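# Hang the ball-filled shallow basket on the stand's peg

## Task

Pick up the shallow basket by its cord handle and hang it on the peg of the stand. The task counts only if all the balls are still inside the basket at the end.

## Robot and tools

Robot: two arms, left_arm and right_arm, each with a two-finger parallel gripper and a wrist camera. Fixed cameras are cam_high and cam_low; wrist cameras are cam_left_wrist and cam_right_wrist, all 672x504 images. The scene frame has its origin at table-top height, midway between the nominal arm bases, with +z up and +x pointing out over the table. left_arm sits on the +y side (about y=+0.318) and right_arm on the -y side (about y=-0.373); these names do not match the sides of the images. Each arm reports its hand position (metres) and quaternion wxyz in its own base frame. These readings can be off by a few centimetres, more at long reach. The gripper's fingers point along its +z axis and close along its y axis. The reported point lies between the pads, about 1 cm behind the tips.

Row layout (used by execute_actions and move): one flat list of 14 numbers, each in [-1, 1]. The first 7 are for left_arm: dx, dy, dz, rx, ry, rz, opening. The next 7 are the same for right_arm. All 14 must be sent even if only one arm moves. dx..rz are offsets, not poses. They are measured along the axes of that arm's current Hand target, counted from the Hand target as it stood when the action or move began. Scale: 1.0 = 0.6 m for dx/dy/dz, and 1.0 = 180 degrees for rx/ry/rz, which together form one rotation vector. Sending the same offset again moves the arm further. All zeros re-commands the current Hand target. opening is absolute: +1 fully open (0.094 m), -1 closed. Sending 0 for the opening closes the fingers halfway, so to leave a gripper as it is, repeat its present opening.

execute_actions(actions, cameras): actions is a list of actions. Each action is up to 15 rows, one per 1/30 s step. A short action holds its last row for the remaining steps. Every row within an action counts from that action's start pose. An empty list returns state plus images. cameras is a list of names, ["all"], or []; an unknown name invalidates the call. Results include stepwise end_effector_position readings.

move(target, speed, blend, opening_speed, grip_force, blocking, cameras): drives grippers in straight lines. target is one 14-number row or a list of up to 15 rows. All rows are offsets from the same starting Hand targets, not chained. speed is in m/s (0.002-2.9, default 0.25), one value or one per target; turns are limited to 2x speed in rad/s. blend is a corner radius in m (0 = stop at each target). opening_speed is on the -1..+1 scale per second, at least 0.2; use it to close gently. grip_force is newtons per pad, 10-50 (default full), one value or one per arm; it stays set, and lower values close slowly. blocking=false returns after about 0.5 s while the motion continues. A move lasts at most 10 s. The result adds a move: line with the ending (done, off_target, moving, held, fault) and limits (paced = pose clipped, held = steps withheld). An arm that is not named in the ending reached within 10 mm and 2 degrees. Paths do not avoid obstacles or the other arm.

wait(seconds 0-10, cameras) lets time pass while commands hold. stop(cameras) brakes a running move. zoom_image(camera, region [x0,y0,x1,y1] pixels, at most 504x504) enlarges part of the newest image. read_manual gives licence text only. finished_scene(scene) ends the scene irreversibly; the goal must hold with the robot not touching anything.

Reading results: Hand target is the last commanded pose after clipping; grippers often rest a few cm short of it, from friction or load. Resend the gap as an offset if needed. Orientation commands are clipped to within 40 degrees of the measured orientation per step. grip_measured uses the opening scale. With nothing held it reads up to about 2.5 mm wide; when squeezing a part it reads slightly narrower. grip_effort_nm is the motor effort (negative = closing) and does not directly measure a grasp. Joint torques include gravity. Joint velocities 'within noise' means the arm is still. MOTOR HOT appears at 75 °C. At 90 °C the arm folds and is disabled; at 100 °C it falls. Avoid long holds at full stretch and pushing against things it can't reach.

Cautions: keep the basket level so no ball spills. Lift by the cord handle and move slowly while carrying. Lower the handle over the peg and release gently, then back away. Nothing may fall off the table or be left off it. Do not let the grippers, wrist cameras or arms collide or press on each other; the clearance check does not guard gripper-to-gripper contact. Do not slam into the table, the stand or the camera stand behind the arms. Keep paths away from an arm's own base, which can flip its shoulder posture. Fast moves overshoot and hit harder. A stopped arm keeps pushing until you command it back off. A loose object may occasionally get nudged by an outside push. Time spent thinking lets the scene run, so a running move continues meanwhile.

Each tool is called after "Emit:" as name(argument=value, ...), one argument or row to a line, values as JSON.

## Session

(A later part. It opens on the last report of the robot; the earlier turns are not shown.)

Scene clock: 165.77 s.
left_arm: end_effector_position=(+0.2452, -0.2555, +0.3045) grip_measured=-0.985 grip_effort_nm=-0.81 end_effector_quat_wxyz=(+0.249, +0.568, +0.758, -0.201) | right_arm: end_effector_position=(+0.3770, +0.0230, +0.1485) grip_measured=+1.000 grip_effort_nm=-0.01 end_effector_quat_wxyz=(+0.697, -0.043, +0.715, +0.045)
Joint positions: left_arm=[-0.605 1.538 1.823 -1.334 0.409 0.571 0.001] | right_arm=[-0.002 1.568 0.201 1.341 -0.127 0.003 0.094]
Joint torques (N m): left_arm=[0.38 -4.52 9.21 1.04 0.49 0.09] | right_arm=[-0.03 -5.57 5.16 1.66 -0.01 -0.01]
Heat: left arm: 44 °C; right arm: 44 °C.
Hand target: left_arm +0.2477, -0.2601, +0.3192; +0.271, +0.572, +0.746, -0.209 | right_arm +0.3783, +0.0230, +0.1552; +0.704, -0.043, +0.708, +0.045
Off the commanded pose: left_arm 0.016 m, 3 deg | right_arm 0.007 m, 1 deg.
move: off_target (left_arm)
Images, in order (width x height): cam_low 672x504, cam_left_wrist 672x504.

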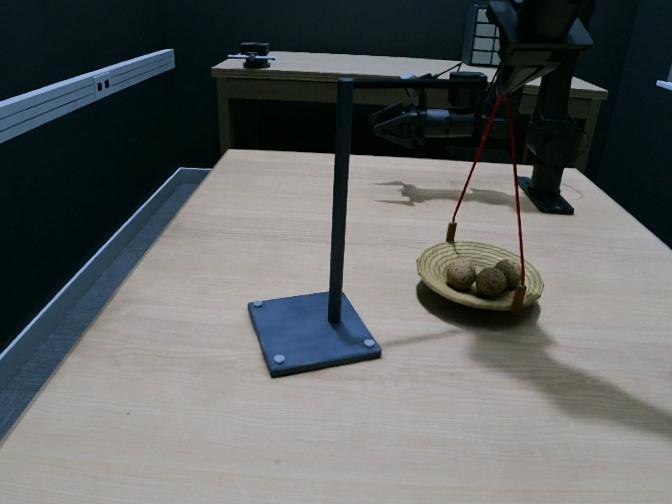

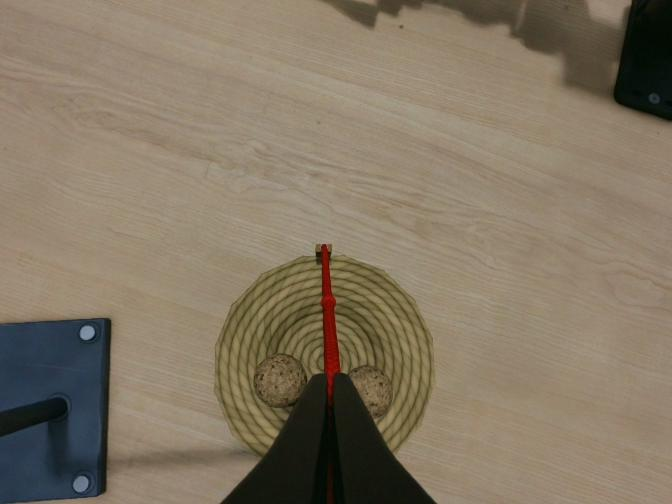

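Emit:
move(
  target=[
    [-0.0536,0,-0.0638,0,0,0,-1,0,0,0,0,0,0,1],
    [-0.0285,0,-0.085,0,0,0,-1,0,0,0,0,0,0,1],
  ],
  speed=0.06,
  cameras=["all"],
)

Emit:
zoom_image(
  camera="cam_low",
  region=[320, 50, 620, 320],
)

Emit:
zoom_image(
  camera="cam_high",
  region=[200, 50, 400, 230],
)

Scene clock: 176.73 s.
left_arm: end_effector_position=(+0.2514, -0.2416, +0.3530) grip_measured=-0.985 grip_effort_nm=-0.81 end_effector_quat_wxyz=(+0.259, +0.564, +0.759, -0.196) | right_arm: end_effector_position=(+0.3770, +0.0230, +0.1485) grip_measured=+1.000 grip_effort_nm=-0.01 end_effector_quat_wxyz=(+0.697, -0.043, +0.715, +0.045)
Joint positions: left_arm=[-0.554 1.652 2.176 -1.57 0.423 0.608 0.001] | right_arm=[-0.002 1.568 0.201 1.341 -0.127 0.003 0.094]
Joint torques (N m): left_arm=[0.42 -7.5 5.12 1.03 0.63 0.07] | right_arm=[0.14 -5.52 5.22 1.69 -0.02 -0.02]
Heat: left arm: 44 °C; right arm: 44 °C.
Hand target: left_arm +0.2426, -0.2411, +0.3692; +0.271, +0.572, +0.746, -0.209 | right_arm +0.3783, +0.0230, +0.1552; +0.704, -0.043, +0.708, +0.045
Off the commanded pose: left_arm 0.018 m, 3 deg | right_arm 0.007 m, 1 deg.
joint read past its limit (left arm) — joint 4 (wrist pitch), lower limit.
joint sent to its limit (left arm) — joint 4 (wrist pitch), lower limit. The joint targets still meet the commanded pose.
move: off_target (left_arm)

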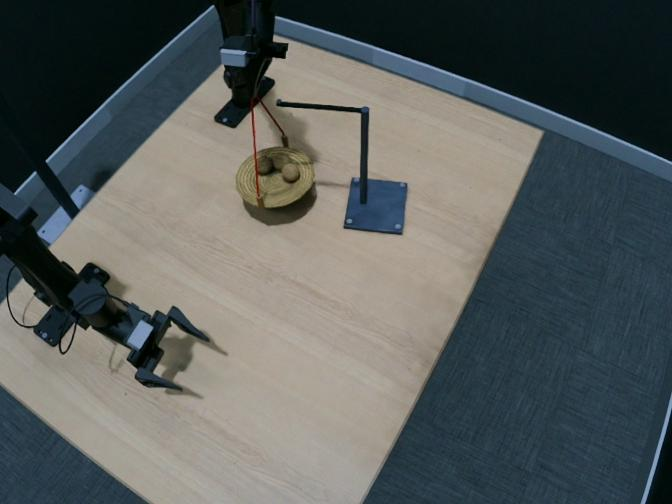

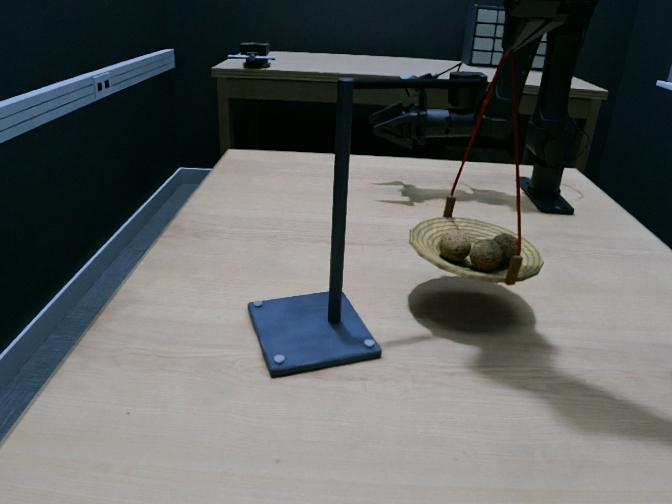

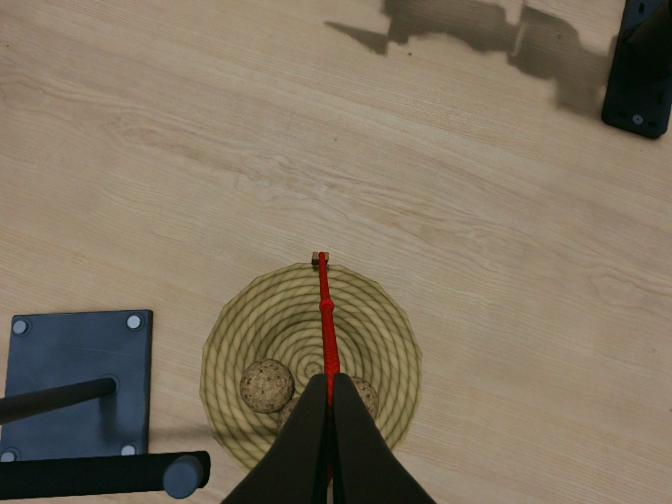

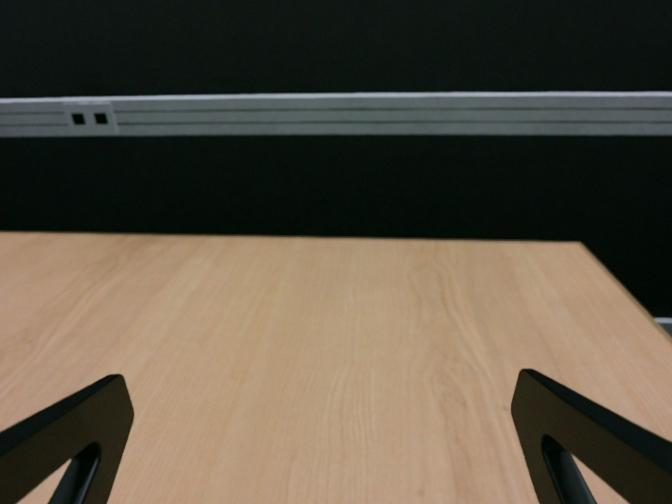

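Scaled by 1.680.

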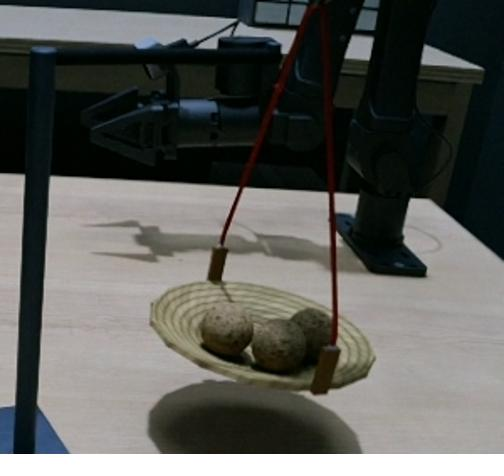

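Scaled by 2.520.

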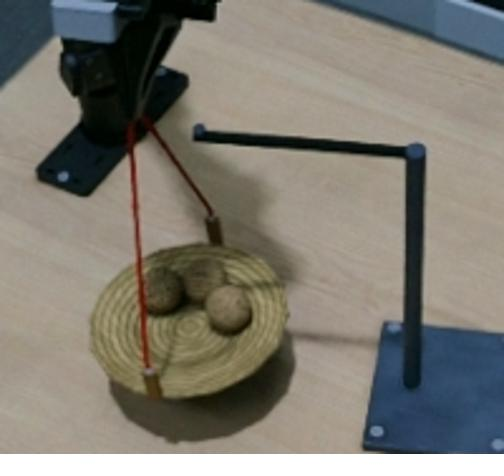

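Emit:
move(
  target=[0.031,0,-0.028,0,-0.111,0,-1,0,0,0,0,0,0,1],
  speed=0.06,
  cameras=["cam_high","cam_low","cam_left_wrist"],
)

Emit:
zoom_image(
  camera="cam_high",
  region=[200, 50, 400, 230],
)

Scene clock: 196.47 s.
left_arm: end_effector_position=(+0.2410, -0.2139, +0.3515) grip_measured=-0.985 grip_effort_nm=-0.81 end_effector_quat_wxyz=(+0.364, +0.520, +0.714, -0.295) | right_arm: end_effector_position=(+0.3770, +0.0230, +0.1485) grip_measured=+1.000 grip_effort_nm=-0.01 end_effector_quat_wxyz=(+0.697, -0.043, +0.715, +0.045)
Joint positions: left_arm=[-0.335 1.321 1.633 -1.192 0.757 0.641 0.001] | right_arm=[-0.002 1.568 0.201 1.341 -0.127 0.003 0.094]
Joint torques (N m): left_arm=[0.5 -5.18 6.04 1.45 0.86 0.03] | right_arm=[0.01 -5.39 5.05 1.64 -0.02 -0.01]
Heat: left arm: 43 °C; right arm: 44 °C.
Hand target: left_arm +0.2361, -0.2169, +0.3702; +0.396, +0.527, +0.687, -0.305 | right_arm +0.3783, +0.0230, +0.1552; +0.704, -0.043, +0.708, +0.045
Off the commanded pose: left_arm 0.019 m, 5 deg | right_arm 0.007 m, 1 deg.
move: off_target (left_arm)
Images, in order (width x height): cam_high 672x504, cam_low 672x504, cam_left_wrist 672x504.

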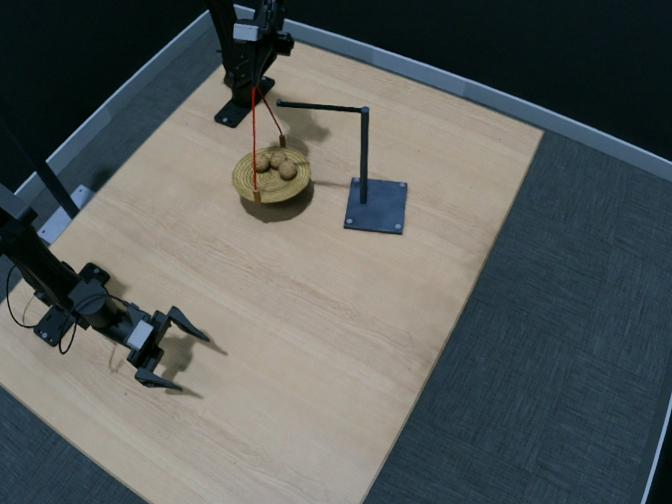

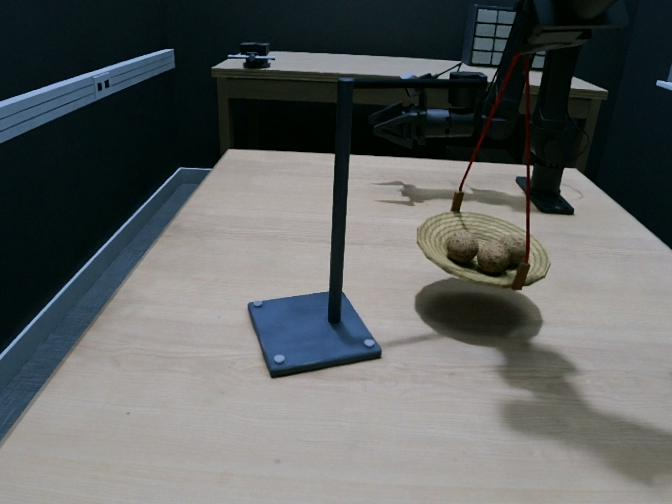

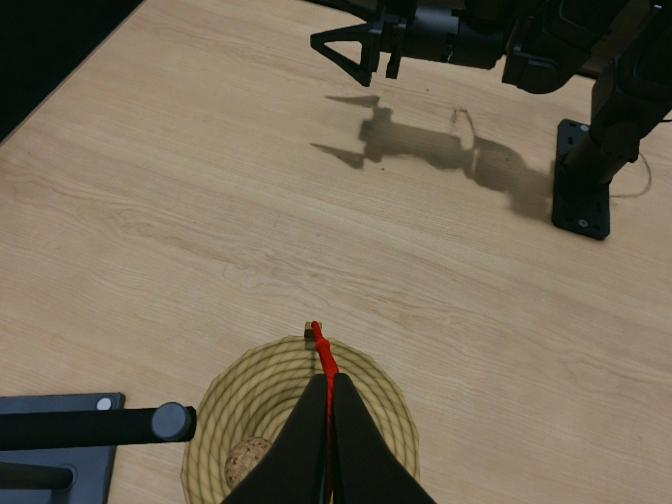

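Scaled by 2.520.

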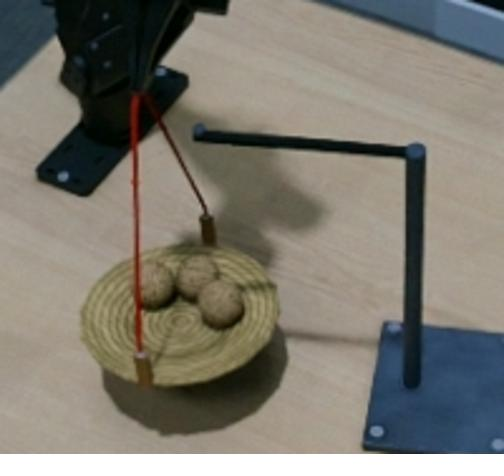

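Emit:
move(
  target=[-0.0066,0.05,0.0115,0,0,0,-1,0,0,0,0,0,0,1],
  speed=0.05,
  cameras=["cam_high","cam_low","cam_left_wrist"],
)

Emit:
zoom_image(
  camera="cam_high",
  region=[220, 60, 320, 150],
)

Emit:
zoom_image(
  camera="cam_low",
  region=[430, 30, 570, 150],
)

Scene clock: 207.20 s.
left_arm: end_effector_position=(+0.2654, -0.2113, +0.3481) grip_measured=-0.985 grip_effort_nm=-0.81 end_effector_quat_wxyz=(+0.364, +0.517, +0.716, -0.296) | right_arm: end_effector_position=(+0.3770, +0.0230, +0.1485) grip_measured=+1.000 grip_effort_nm=-0.01 end_effector_quat_wxyz=(+0.697, -0.043, +0.715, +0.045)
Joint positions: left_arm=[-0.291 1.398 1.68 -1.191 0.783 0.679 0.001] | right_arm=[-0.002 1.568 0.201 1.341 -0.127 0.003 0.094]
Joint torques (N m): left_arm=[0.47 -3.64 9.39 1.35 0.89 0.1] | right_arm=[0.02 -5.63 5.08 1.66 0.02 -0.05]
Heat: left arm: 43 °C; right arm: 44 °C.
Hand target: left_arm +0.2671, -0.2169, +0.3702; +0.397, +0.527, +0.687, -0.305 | right_arm +0.3783, +0.0230, +0.1552; +0.704, -0.043, +0.708, +0.045
Off the commanded pose: left_arm 0.023 m, 5 deg | right_arm 0.007 m, 1 deg.
move: off_target (left_arm)
Images, in order (width x height): cam_high 672x504, cam_low 672x504, cam_left_wrist 672x504.

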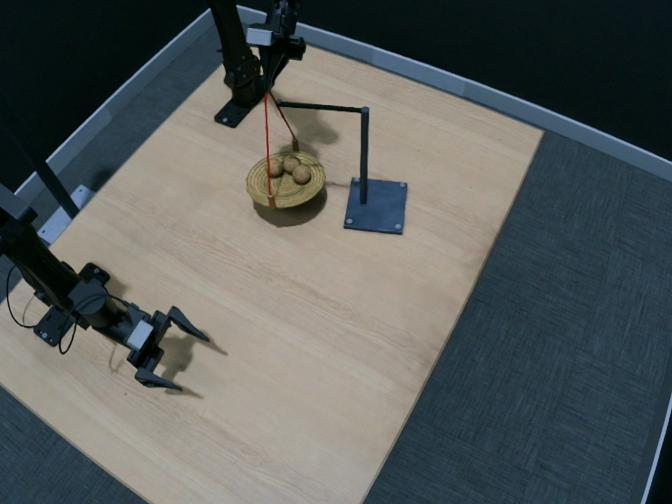

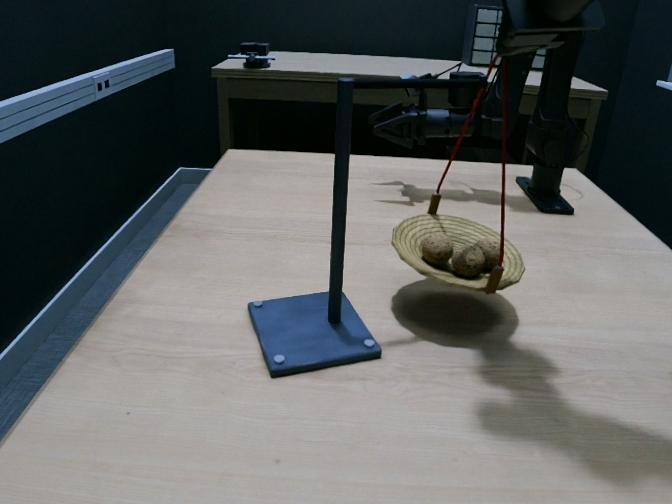

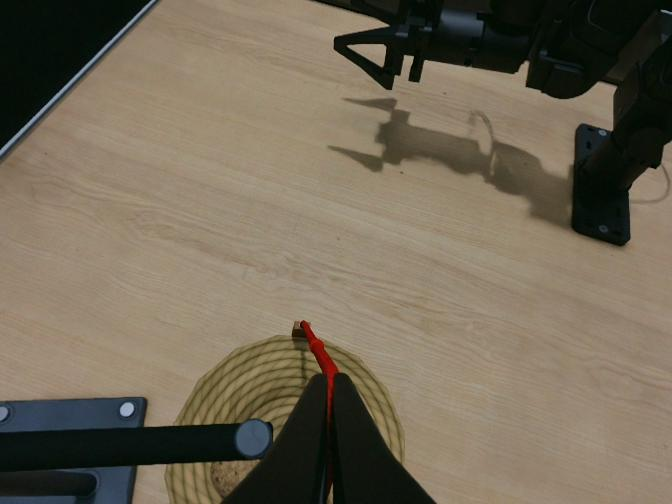

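Scaled by 5.040.

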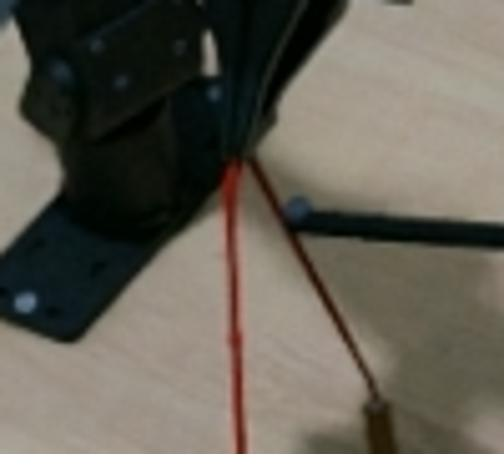

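Scaled by 3.600.

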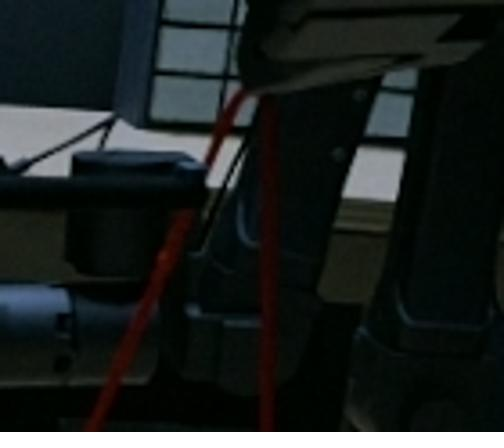

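Emit:
move(
  target=[-0.032,0,-0.0343,0,0,0,-1,0,0,0,0,0,0,1],
  speed=0.04,
  cameras=["cam_high","cam_low","cam_left_wrist"],
)

Emit:
zoom_image(
  camera="cam_high",
  region=[220, 60, 320, 150],
)

Emit:
zoom_image(
  camera="cam_low",
  region=[430, 10, 570, 130],
)

Scene clock: 227.73 s.
left_arm: end_effector_position=(+0.2673, -0.2052, +0.3797) grip_measured=-0.985 grip_effort_nm=-0.81 end_effector_quat_wxyz=(+0.375, +0.519, +0.710, -0.294) | right_arm: end_effector_position=(+0.3770, +0.0230, +0.1485) grip_measured=+1.000 grip_effort_nm=-0.01 end_effector_quat_wxyz=(+0.697, -0.043, +0.715, +0.045)
Joint positions: left_arm=[-0.262 1.457 1.867 -1.316 0.804 0.71 0.001] | right_arm=[-0.002 1.568 0.201 1.341 -0.127 0.003 0.094]
Joint torques (N m): left_arm=[0.55 -3.62 8.79 1.13 0.9 0.11] | right_arm=[0.17 -5.59 5.19 1.63 -0.02 -0.02]
Heat: left arm: 43 °C; right arm: 44 °C.
Hand target: left_arm +0.2651, -0.2089, +0.3970; +0.396, +0.527, +0.687, -0.305 | right_arm +0.3783, +0.0230, +0.1552; +0.704, -0.043, +0.708, +0.045
Off the commanded pose: left_arm 0.018 m, 4 deg | right_arm 0.007 m, 1 deg.
move: off_target (left_arm)
Images, in order (width x height): cam_high 672x504, cam_low 672x504, cam_left_wrist 672x504.

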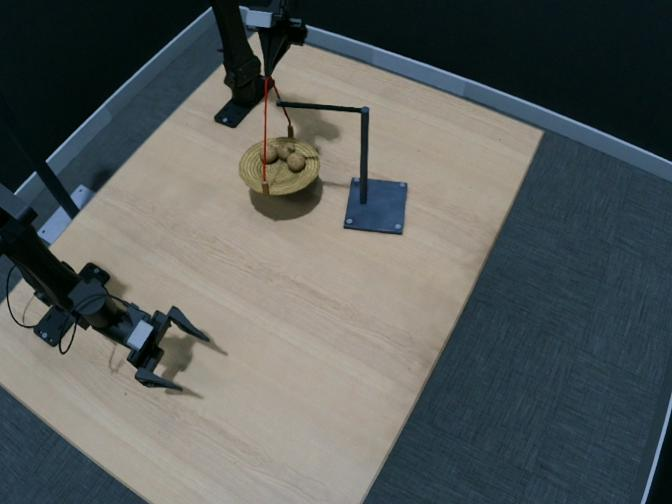

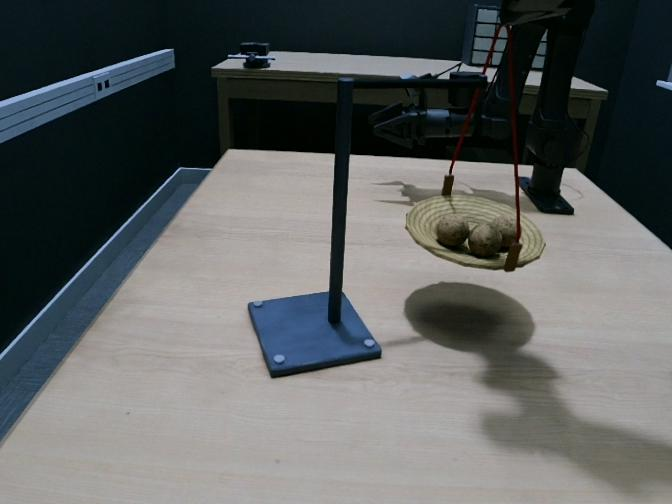

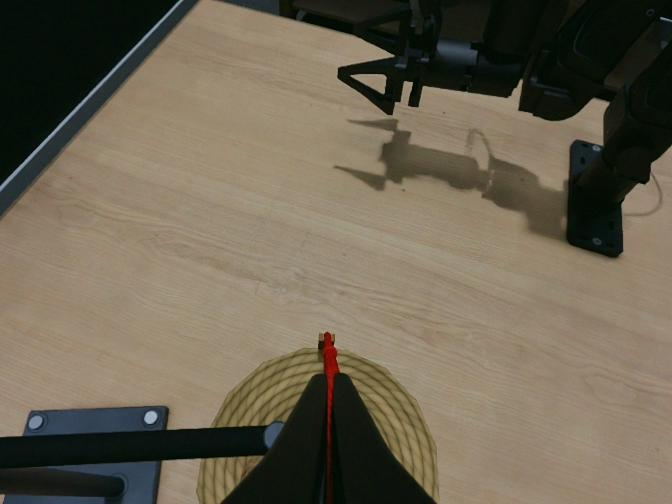

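Scaled by 5.040.

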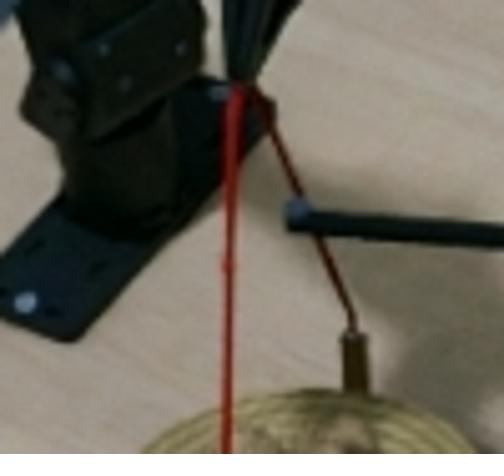

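Scaled by 3.600.

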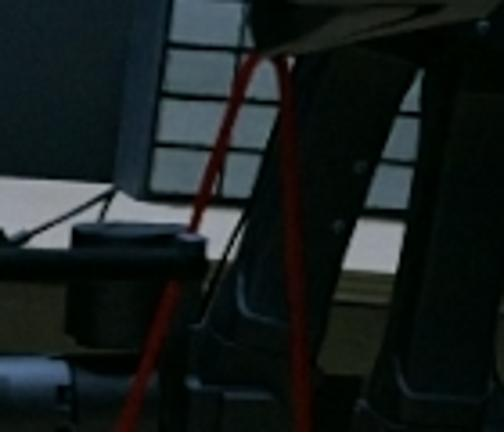

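Emit:
move(
  target=[-0.0093,0.125,0.0027,0,0,0,-1,0,0,0,0,0,0,1],
  speed=0.04,
  cameras=["cam_high","cam_low","cam_left_wrist"],
)

Emit:
zoom_image(
  camera="cam_high",
  region=[240, 60, 380, 180],
)

Emit:
zoom_image(
  camera="cam_low",
  region=[380, 10, 520, 130],
)

Scene clock: 235.37 s.
left_arm: end_effector_position=(+0.3411, -0.1895, +0.3857) grip_measured=-0.985 grip_effort_nm=-0.81 end_effector_quat_wxyz=(+0.377, +0.520, +0.709, -0.292) | right_arm: end_effector_position=(+0.3770, +0.0230, +0.1485) grip_measured=+1.000 grip_effort_nm=-0.01 end_effector_quat_wxyz=(+0.697, -0.043, +0.715, +0.045)
Joint positions: left_arm=[-0.15 1.784 2.266 -1.485 0.867 0.848 0.001] | right_arm=[-0.002 1.568 0.201 1.341 -0.127 0.003 0.094]
Joint torques (N m): left_arm=[0.46 -5.7 8.17 0.94 1 0.09] | right_arm=[0.12 -5.53 5.23 1.69 -0.03 0.02]
Heat: left arm: 44 °C; right arm: 44 °C.
Hand target: left_arm +0.3386, -0.1935, +0.4010; +0.396, +0.527, +0.687, -0.305 | right_arm +0.3783, +0.0230, +0.1552; +0.704, -0.043, +0.708, +0.045
Off the commanded pose: left_arm 0.016 m, 4 deg | right_arm 0.007 m, 1 deg.
move: off_target (left_arm)
Images, in order (width x height): cam_high 672x504, cam_low 672x504, cam_left_wrist 672x504.

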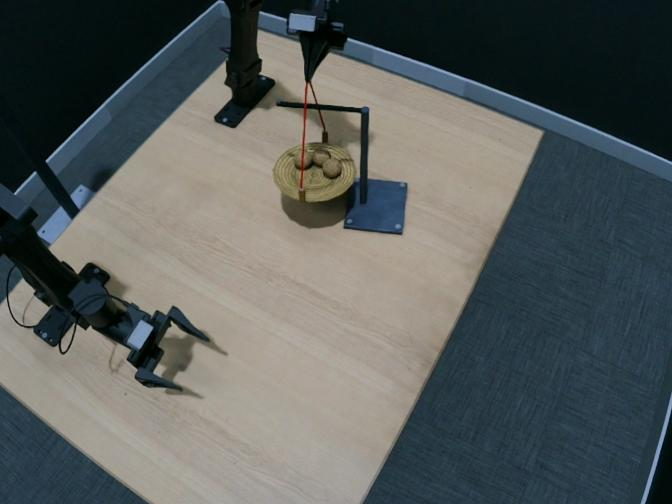

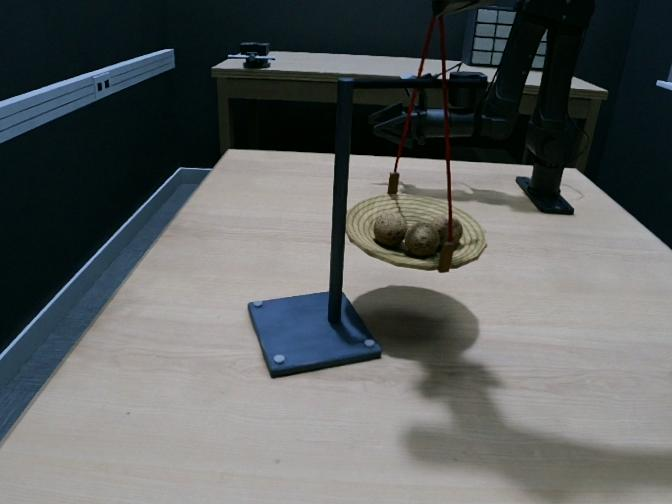

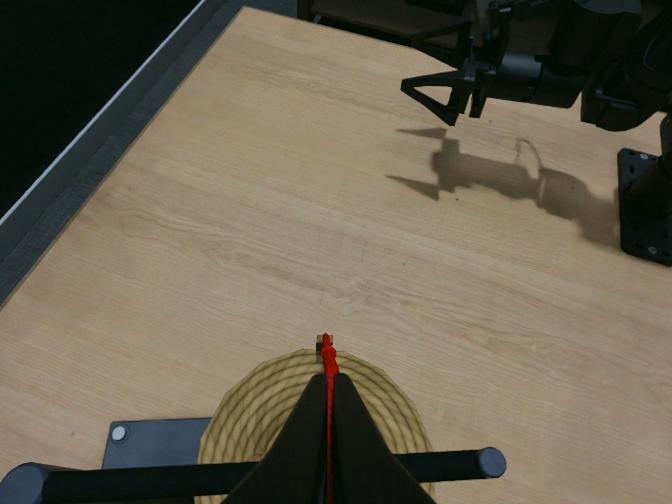

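Scaled by 3.600.

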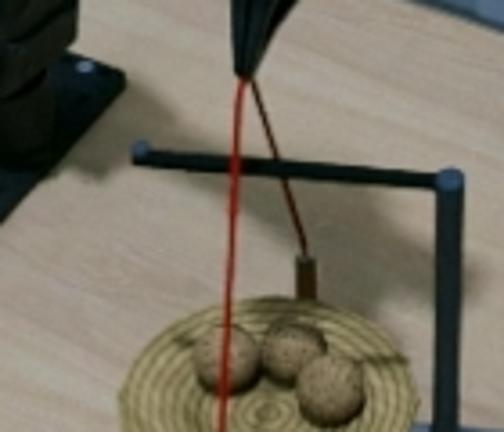

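Scaled by 3.600.

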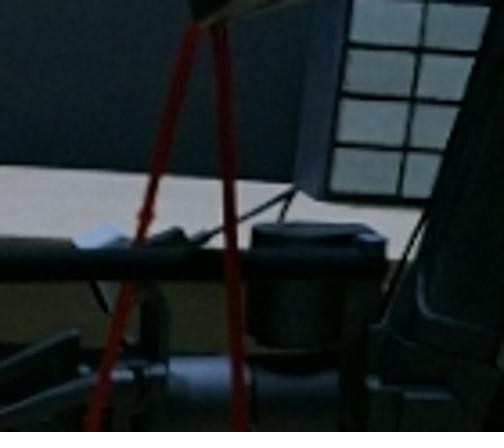

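Emit:
move(
  target=[0.0722,0,0.0417,0,0,0,-1,0,0,0,0,0,0,1],
  speed=0.04,
  cameras=["cam_high","cam_low","cam_left_wrist"],
)

Emit:
zoom_image(
  camera="cam_high",
  region=[240, 60, 380, 180],
)

Emit:
zoom_image(
  camera="cam_low",
  region=[380, 10, 520, 130],
)

Scene clock: 242.33 s.
left_arm: end_effector_position=(+0.3438, -0.1910, +0.3290) grip_measured=-0.985 grip_effort_nm=-0.81 end_effector_quat_wxyz=(+0.361, +0.519, +0.713, -0.303) | right_arm: end_effector_position=(+0.3770, +0.0230, +0.1485) grip_measured=+1.000 grip_effort_nm=-0.01 end_effector_quat_wxyz=(+0.697, -0.043, +0.715, +0.045)
Joint positions: left_arm=[-0.15 1.679 1.886 -1.256 0.876 0.859 0.001] | right_arm=[-0.002 1.568 0.201 1.341 -0.127 0.003 0.094]
Joint torques (N m): left_arm=[0.43 -8.65 5.91 1.17 0.92 0.04] | right_arm=[-0.09 -5.44 5.16 1.66 -0.01 -0.01]
Heat: left arm: 44 °C; right arm: 45 °C.
Hand target: left_arm +0.3386, -0.1935, +0.3510; +0.396, +0.527, +0.687, -0.305 | right_arm +0.3783, +0.0230, +0.1552; +0.704, -0.043, +0.708, +0.045
Off the commanded pose: left_arm 0.023 m, 5 deg | right_arm 0.007 m, 1 deg.
move: off_target (left_arm)
Images, in order (width x height): cam_high 672x504, cam_low 672x504, cam_left_wrist 672x504.

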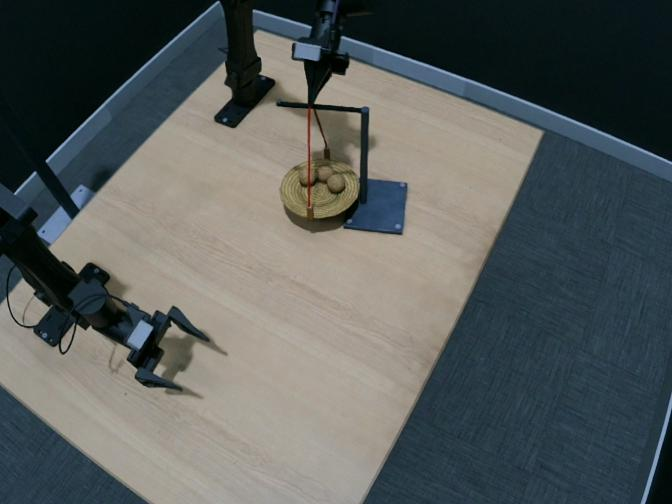

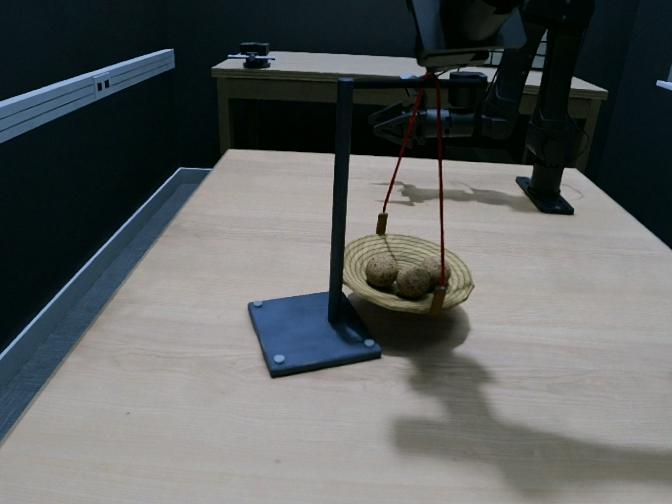

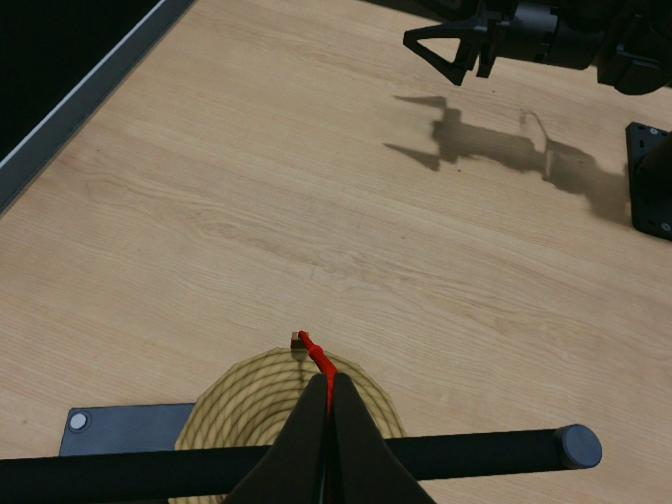

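Scaled by 3.600.

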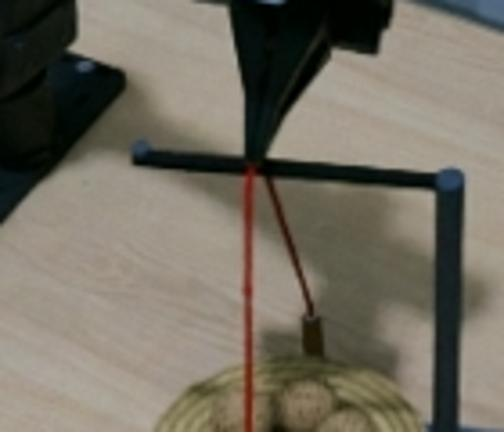

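Scaled by 3.600.

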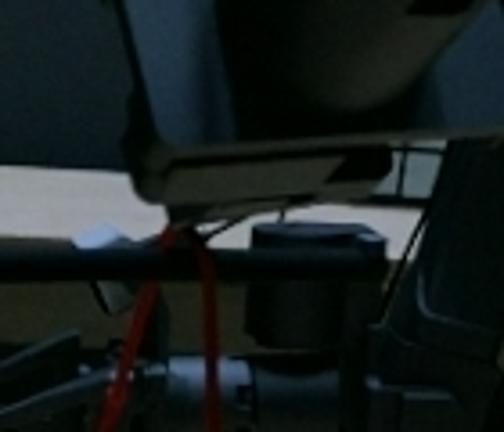

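Emit:
move(
  target=[0.013,0,0.0075,0,0,0,-1,0,0,0,0,0,0,1],
  speed=0.02,
  cameras=["cam_high","cam_low","cam_left_wrist"],
)

Emit:
zoom_image(
  camera="cam_low",
  region=[380, 30, 480, 130],
)

Scene clock: 245.37 s.
left_arm: end_effector_position=(+0.3433, -0.1926, +0.3266) grip_measured=-0.985 grip_effort_nm=-0.81 end_effector_quat_wxyz=(+0.372, +0.522, +0.705, -0.304) | right_arm: end_effector_position=(+0.3770, +0.0230, +0.1485) grip_measured=+1.000 grip_effort_nm=-0.01 end_effector_quat_wxyz=(+0.697, -0.043, +0.715, +0.045)
Joint positions: left_arm=[-0.15 1.655 1.831 -1.201 0.891 0.859 0.001] | right_arm=[-0.002 1.568 0.201 1.341 -0.127 0.003 0.094]
Joint torques (N m): left_arm=[0.42 -8.01 5.64 1.1 0.77 0.02] | right_arm=[0.2 -5.41 5.01 1.64 0 -0.02]
Heat: left arm: 43 °C; right arm: 45 °C.
Hand target: left_arm +0.3386, -0.1935, +0.3418; +0.396, +0.527, +0.687, -0.305 | right_arm +0.3783, +0.0230, +0.1552; +0.704, -0.043, +0.708, +0.045
Off the commanded pose: left_arm 0.016 m, 3 deg | right_arm 0.007 m, 1 deg.
move: off_target (left_arm)
Images, in order (width x height): cam_high 672x504, cam_low 672x504, cam_left_wrist 672x504.

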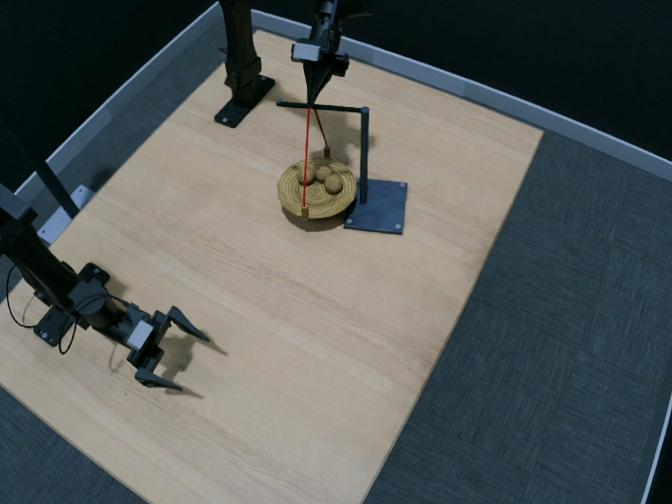

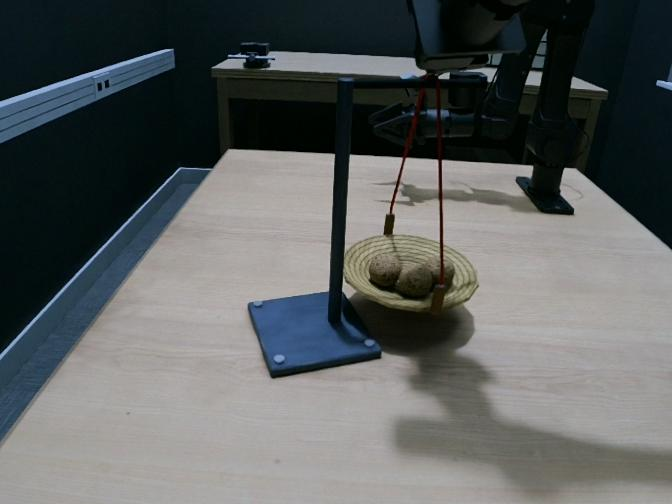

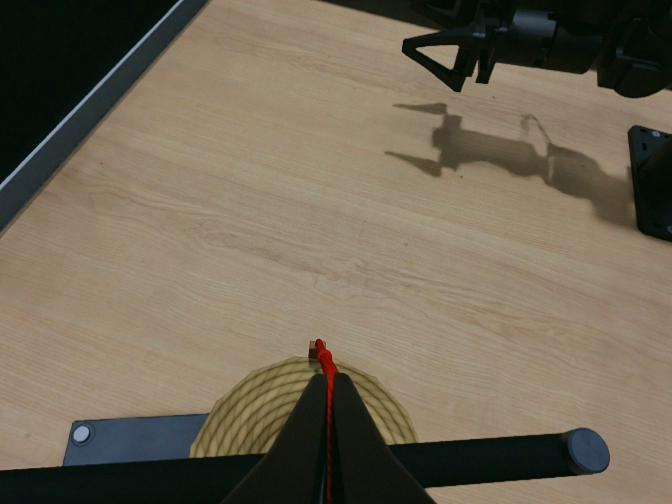

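Scaled by 5.040.

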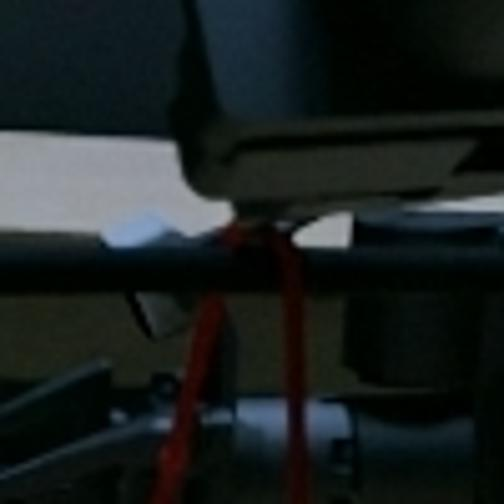

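Emit:
move(
  target=[0.011,0,0.0065,0,0,0,-1,0,0,0,0,0,0,1],
  speed=0.02,
  cameras=["cam_high","cam_low","cam_left_wrist"],
)

Emit:
zoom_image(
  camera="cam_low",
  region=[380, 30, 480, 130],
)

Emit:
zoom_image(
  camera="cam_high",
  region=[270, 70, 370, 170],
)

Scene clock: 249.20 s.
left_arm: end_effector_position=(+0.3426, -0.1938, +0.3253) grip_measured=-0.985 grip_effort_nm=-0.81 end_effector_quat_wxyz=(+0.382, +0.525, +0.697, -0.305) | right_arm: end_effector_position=(+0.3770, +0.0230, +0.1485) grip_measured=+1.000 grip_effort_nm=-0.01 end_effector_quat_wxyz=(+0.697, -0.043, +0.715, +0.045)
Joint positions: left_arm=[-0.15 1.634 1.788 -1.156 0.902 0.859 0.001] | right_arm=[-0.002 1.568 0.201 1.341 -0.127 0.003 0.094]
Joint torques (N m): left_arm=[0.36 -7.38 5.31 1.06 0.64 0] | right_arm=[0.1 -5.7 5.29 1.65 -0.02 -0.04]
Heat: left arm: 43 °C; right arm: 45 °C.
Hand target: left_arm +0.3386, -0.1936, +0.3343; +0.396, +0.527, +0.687, -0.305 | right_arm +0.3783, +0.0230, +0.1552; +0.704, -0.043, +0.708, +0.045
Off the commanded pose: left_arm 0.010 m, 2 deg | right_arm 0.007 m, 1 deg.
move: done
Images, in order (width x height): cam_high 672x504, cam_low 672x504, cam_left_wrist 672x504.

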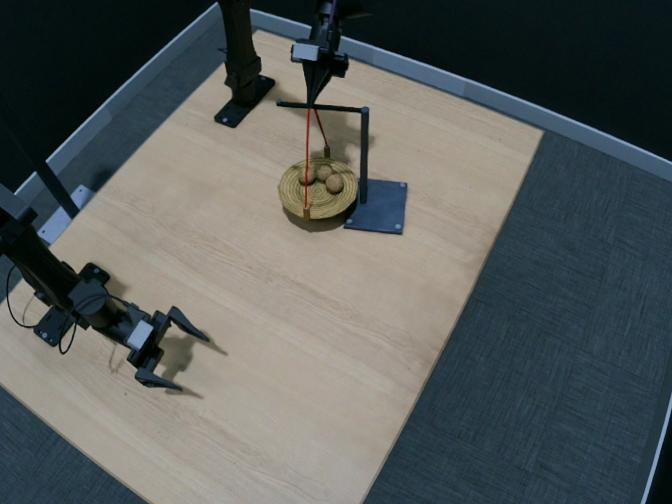

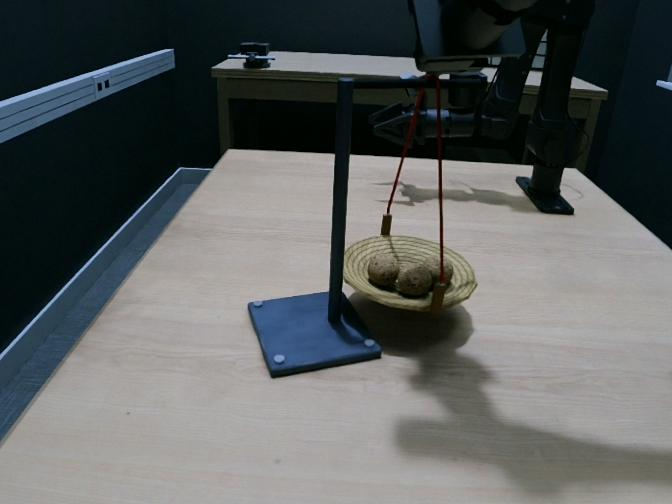

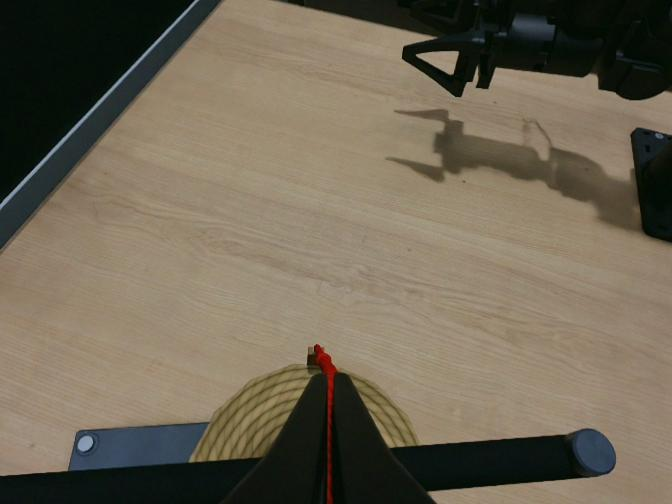

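Scaled by 5.040.

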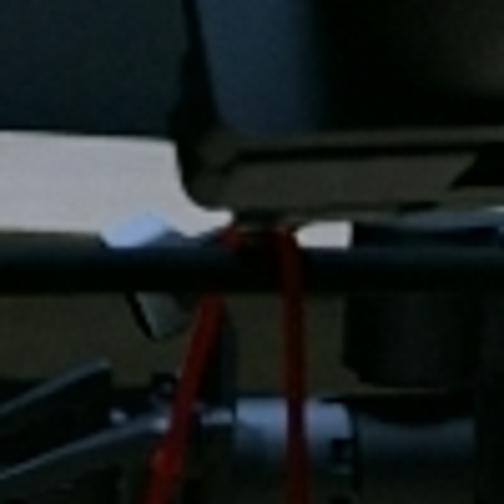

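Scaled by 5.040.

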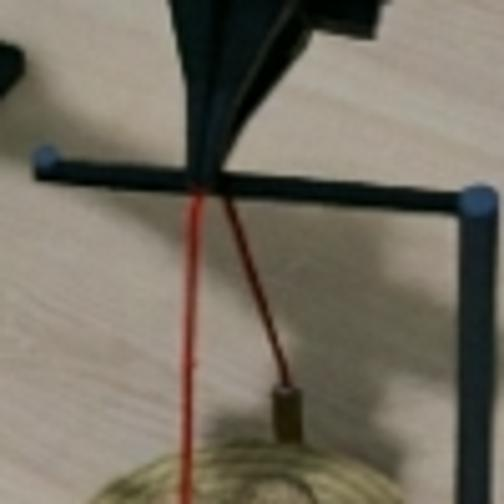

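Emit:
move(
  target=[0,0,0,0,0,0,-0.4,0,0,0,0,0,0,1],
  opening_speed=0.4,
  cameras=["cam_high","cam_low","cam_left_wrist"],
)

Emit:
zoom_image(
  camera="cam_low",
  region=[380, 30, 480, 130],
)

Scene clock: 252.93 s.
left_arm: end_effector_position=(+0.3422, -0.1938, +0.3233) grip_measured=-0.401 grip_effort_nm=0.08 end_effector_quat_wxyz=(+0.380, +0.524, +0.698, -0.306) | right_arm: end_effector_position=(+0.3770, +0.0230, +0.1485) grip_measured=+1.000 grip_effort_nm=-0.01 end_effector_quat_wxyz=(+0.697, -0.043, +0.715, +0.045)
Joint positions: left_arm=[-0.15 1.634 1.782 -1.156 0.902 0.859 0.028] | right_arm=[-0.002 1.568 0.201 1.341 -0.127 0.003 0.094]
Joint torques (N m): left_arm=[0.36 -7.39 5.83 1.04 0.65 0] | right_arm=[0.02 -5.67 5.18 1.65 -0.05 0.01]
Heat: left arm: 43 °C; right arm: 45 °C.
Hand target: left_arm +0.3385, -0.1936, +0.3343; +0.396, +0.527, +0.687, -0.305 | right_arm +0.3783, +0.0230, +0.1552; +0.704, -0.043, +0.708, +0.045
Off the commanded pose: left_arm 0.012 m, 2 deg | right_arm 0.007 m, 1 deg.
move: off_target (left_arm)
Images, in order (width x height): cam_high 672x504, cam_low 672x504, cam_left_wrist 672x504.

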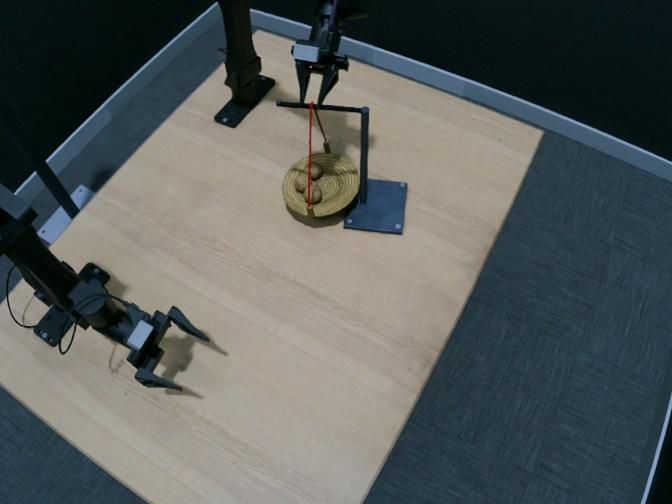

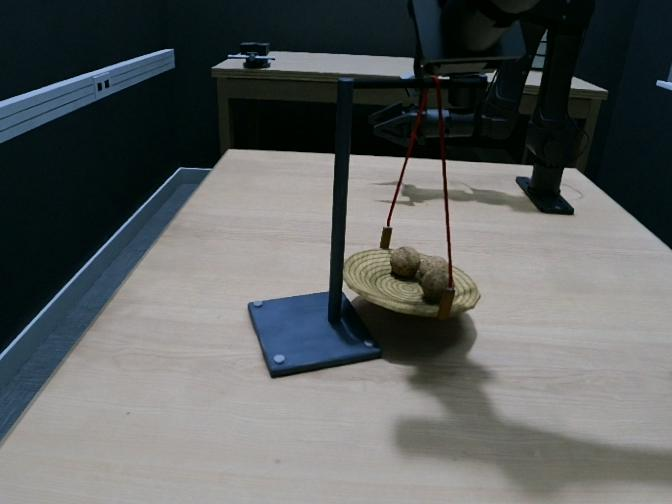

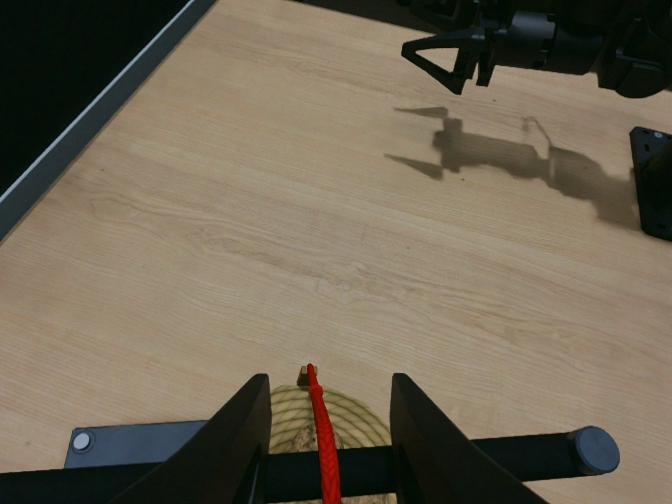

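Scaled by 5.040.

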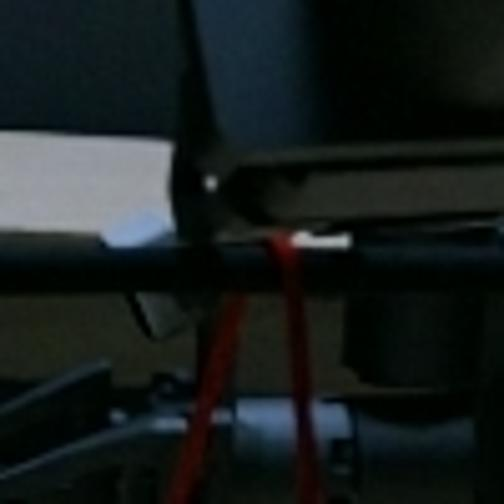

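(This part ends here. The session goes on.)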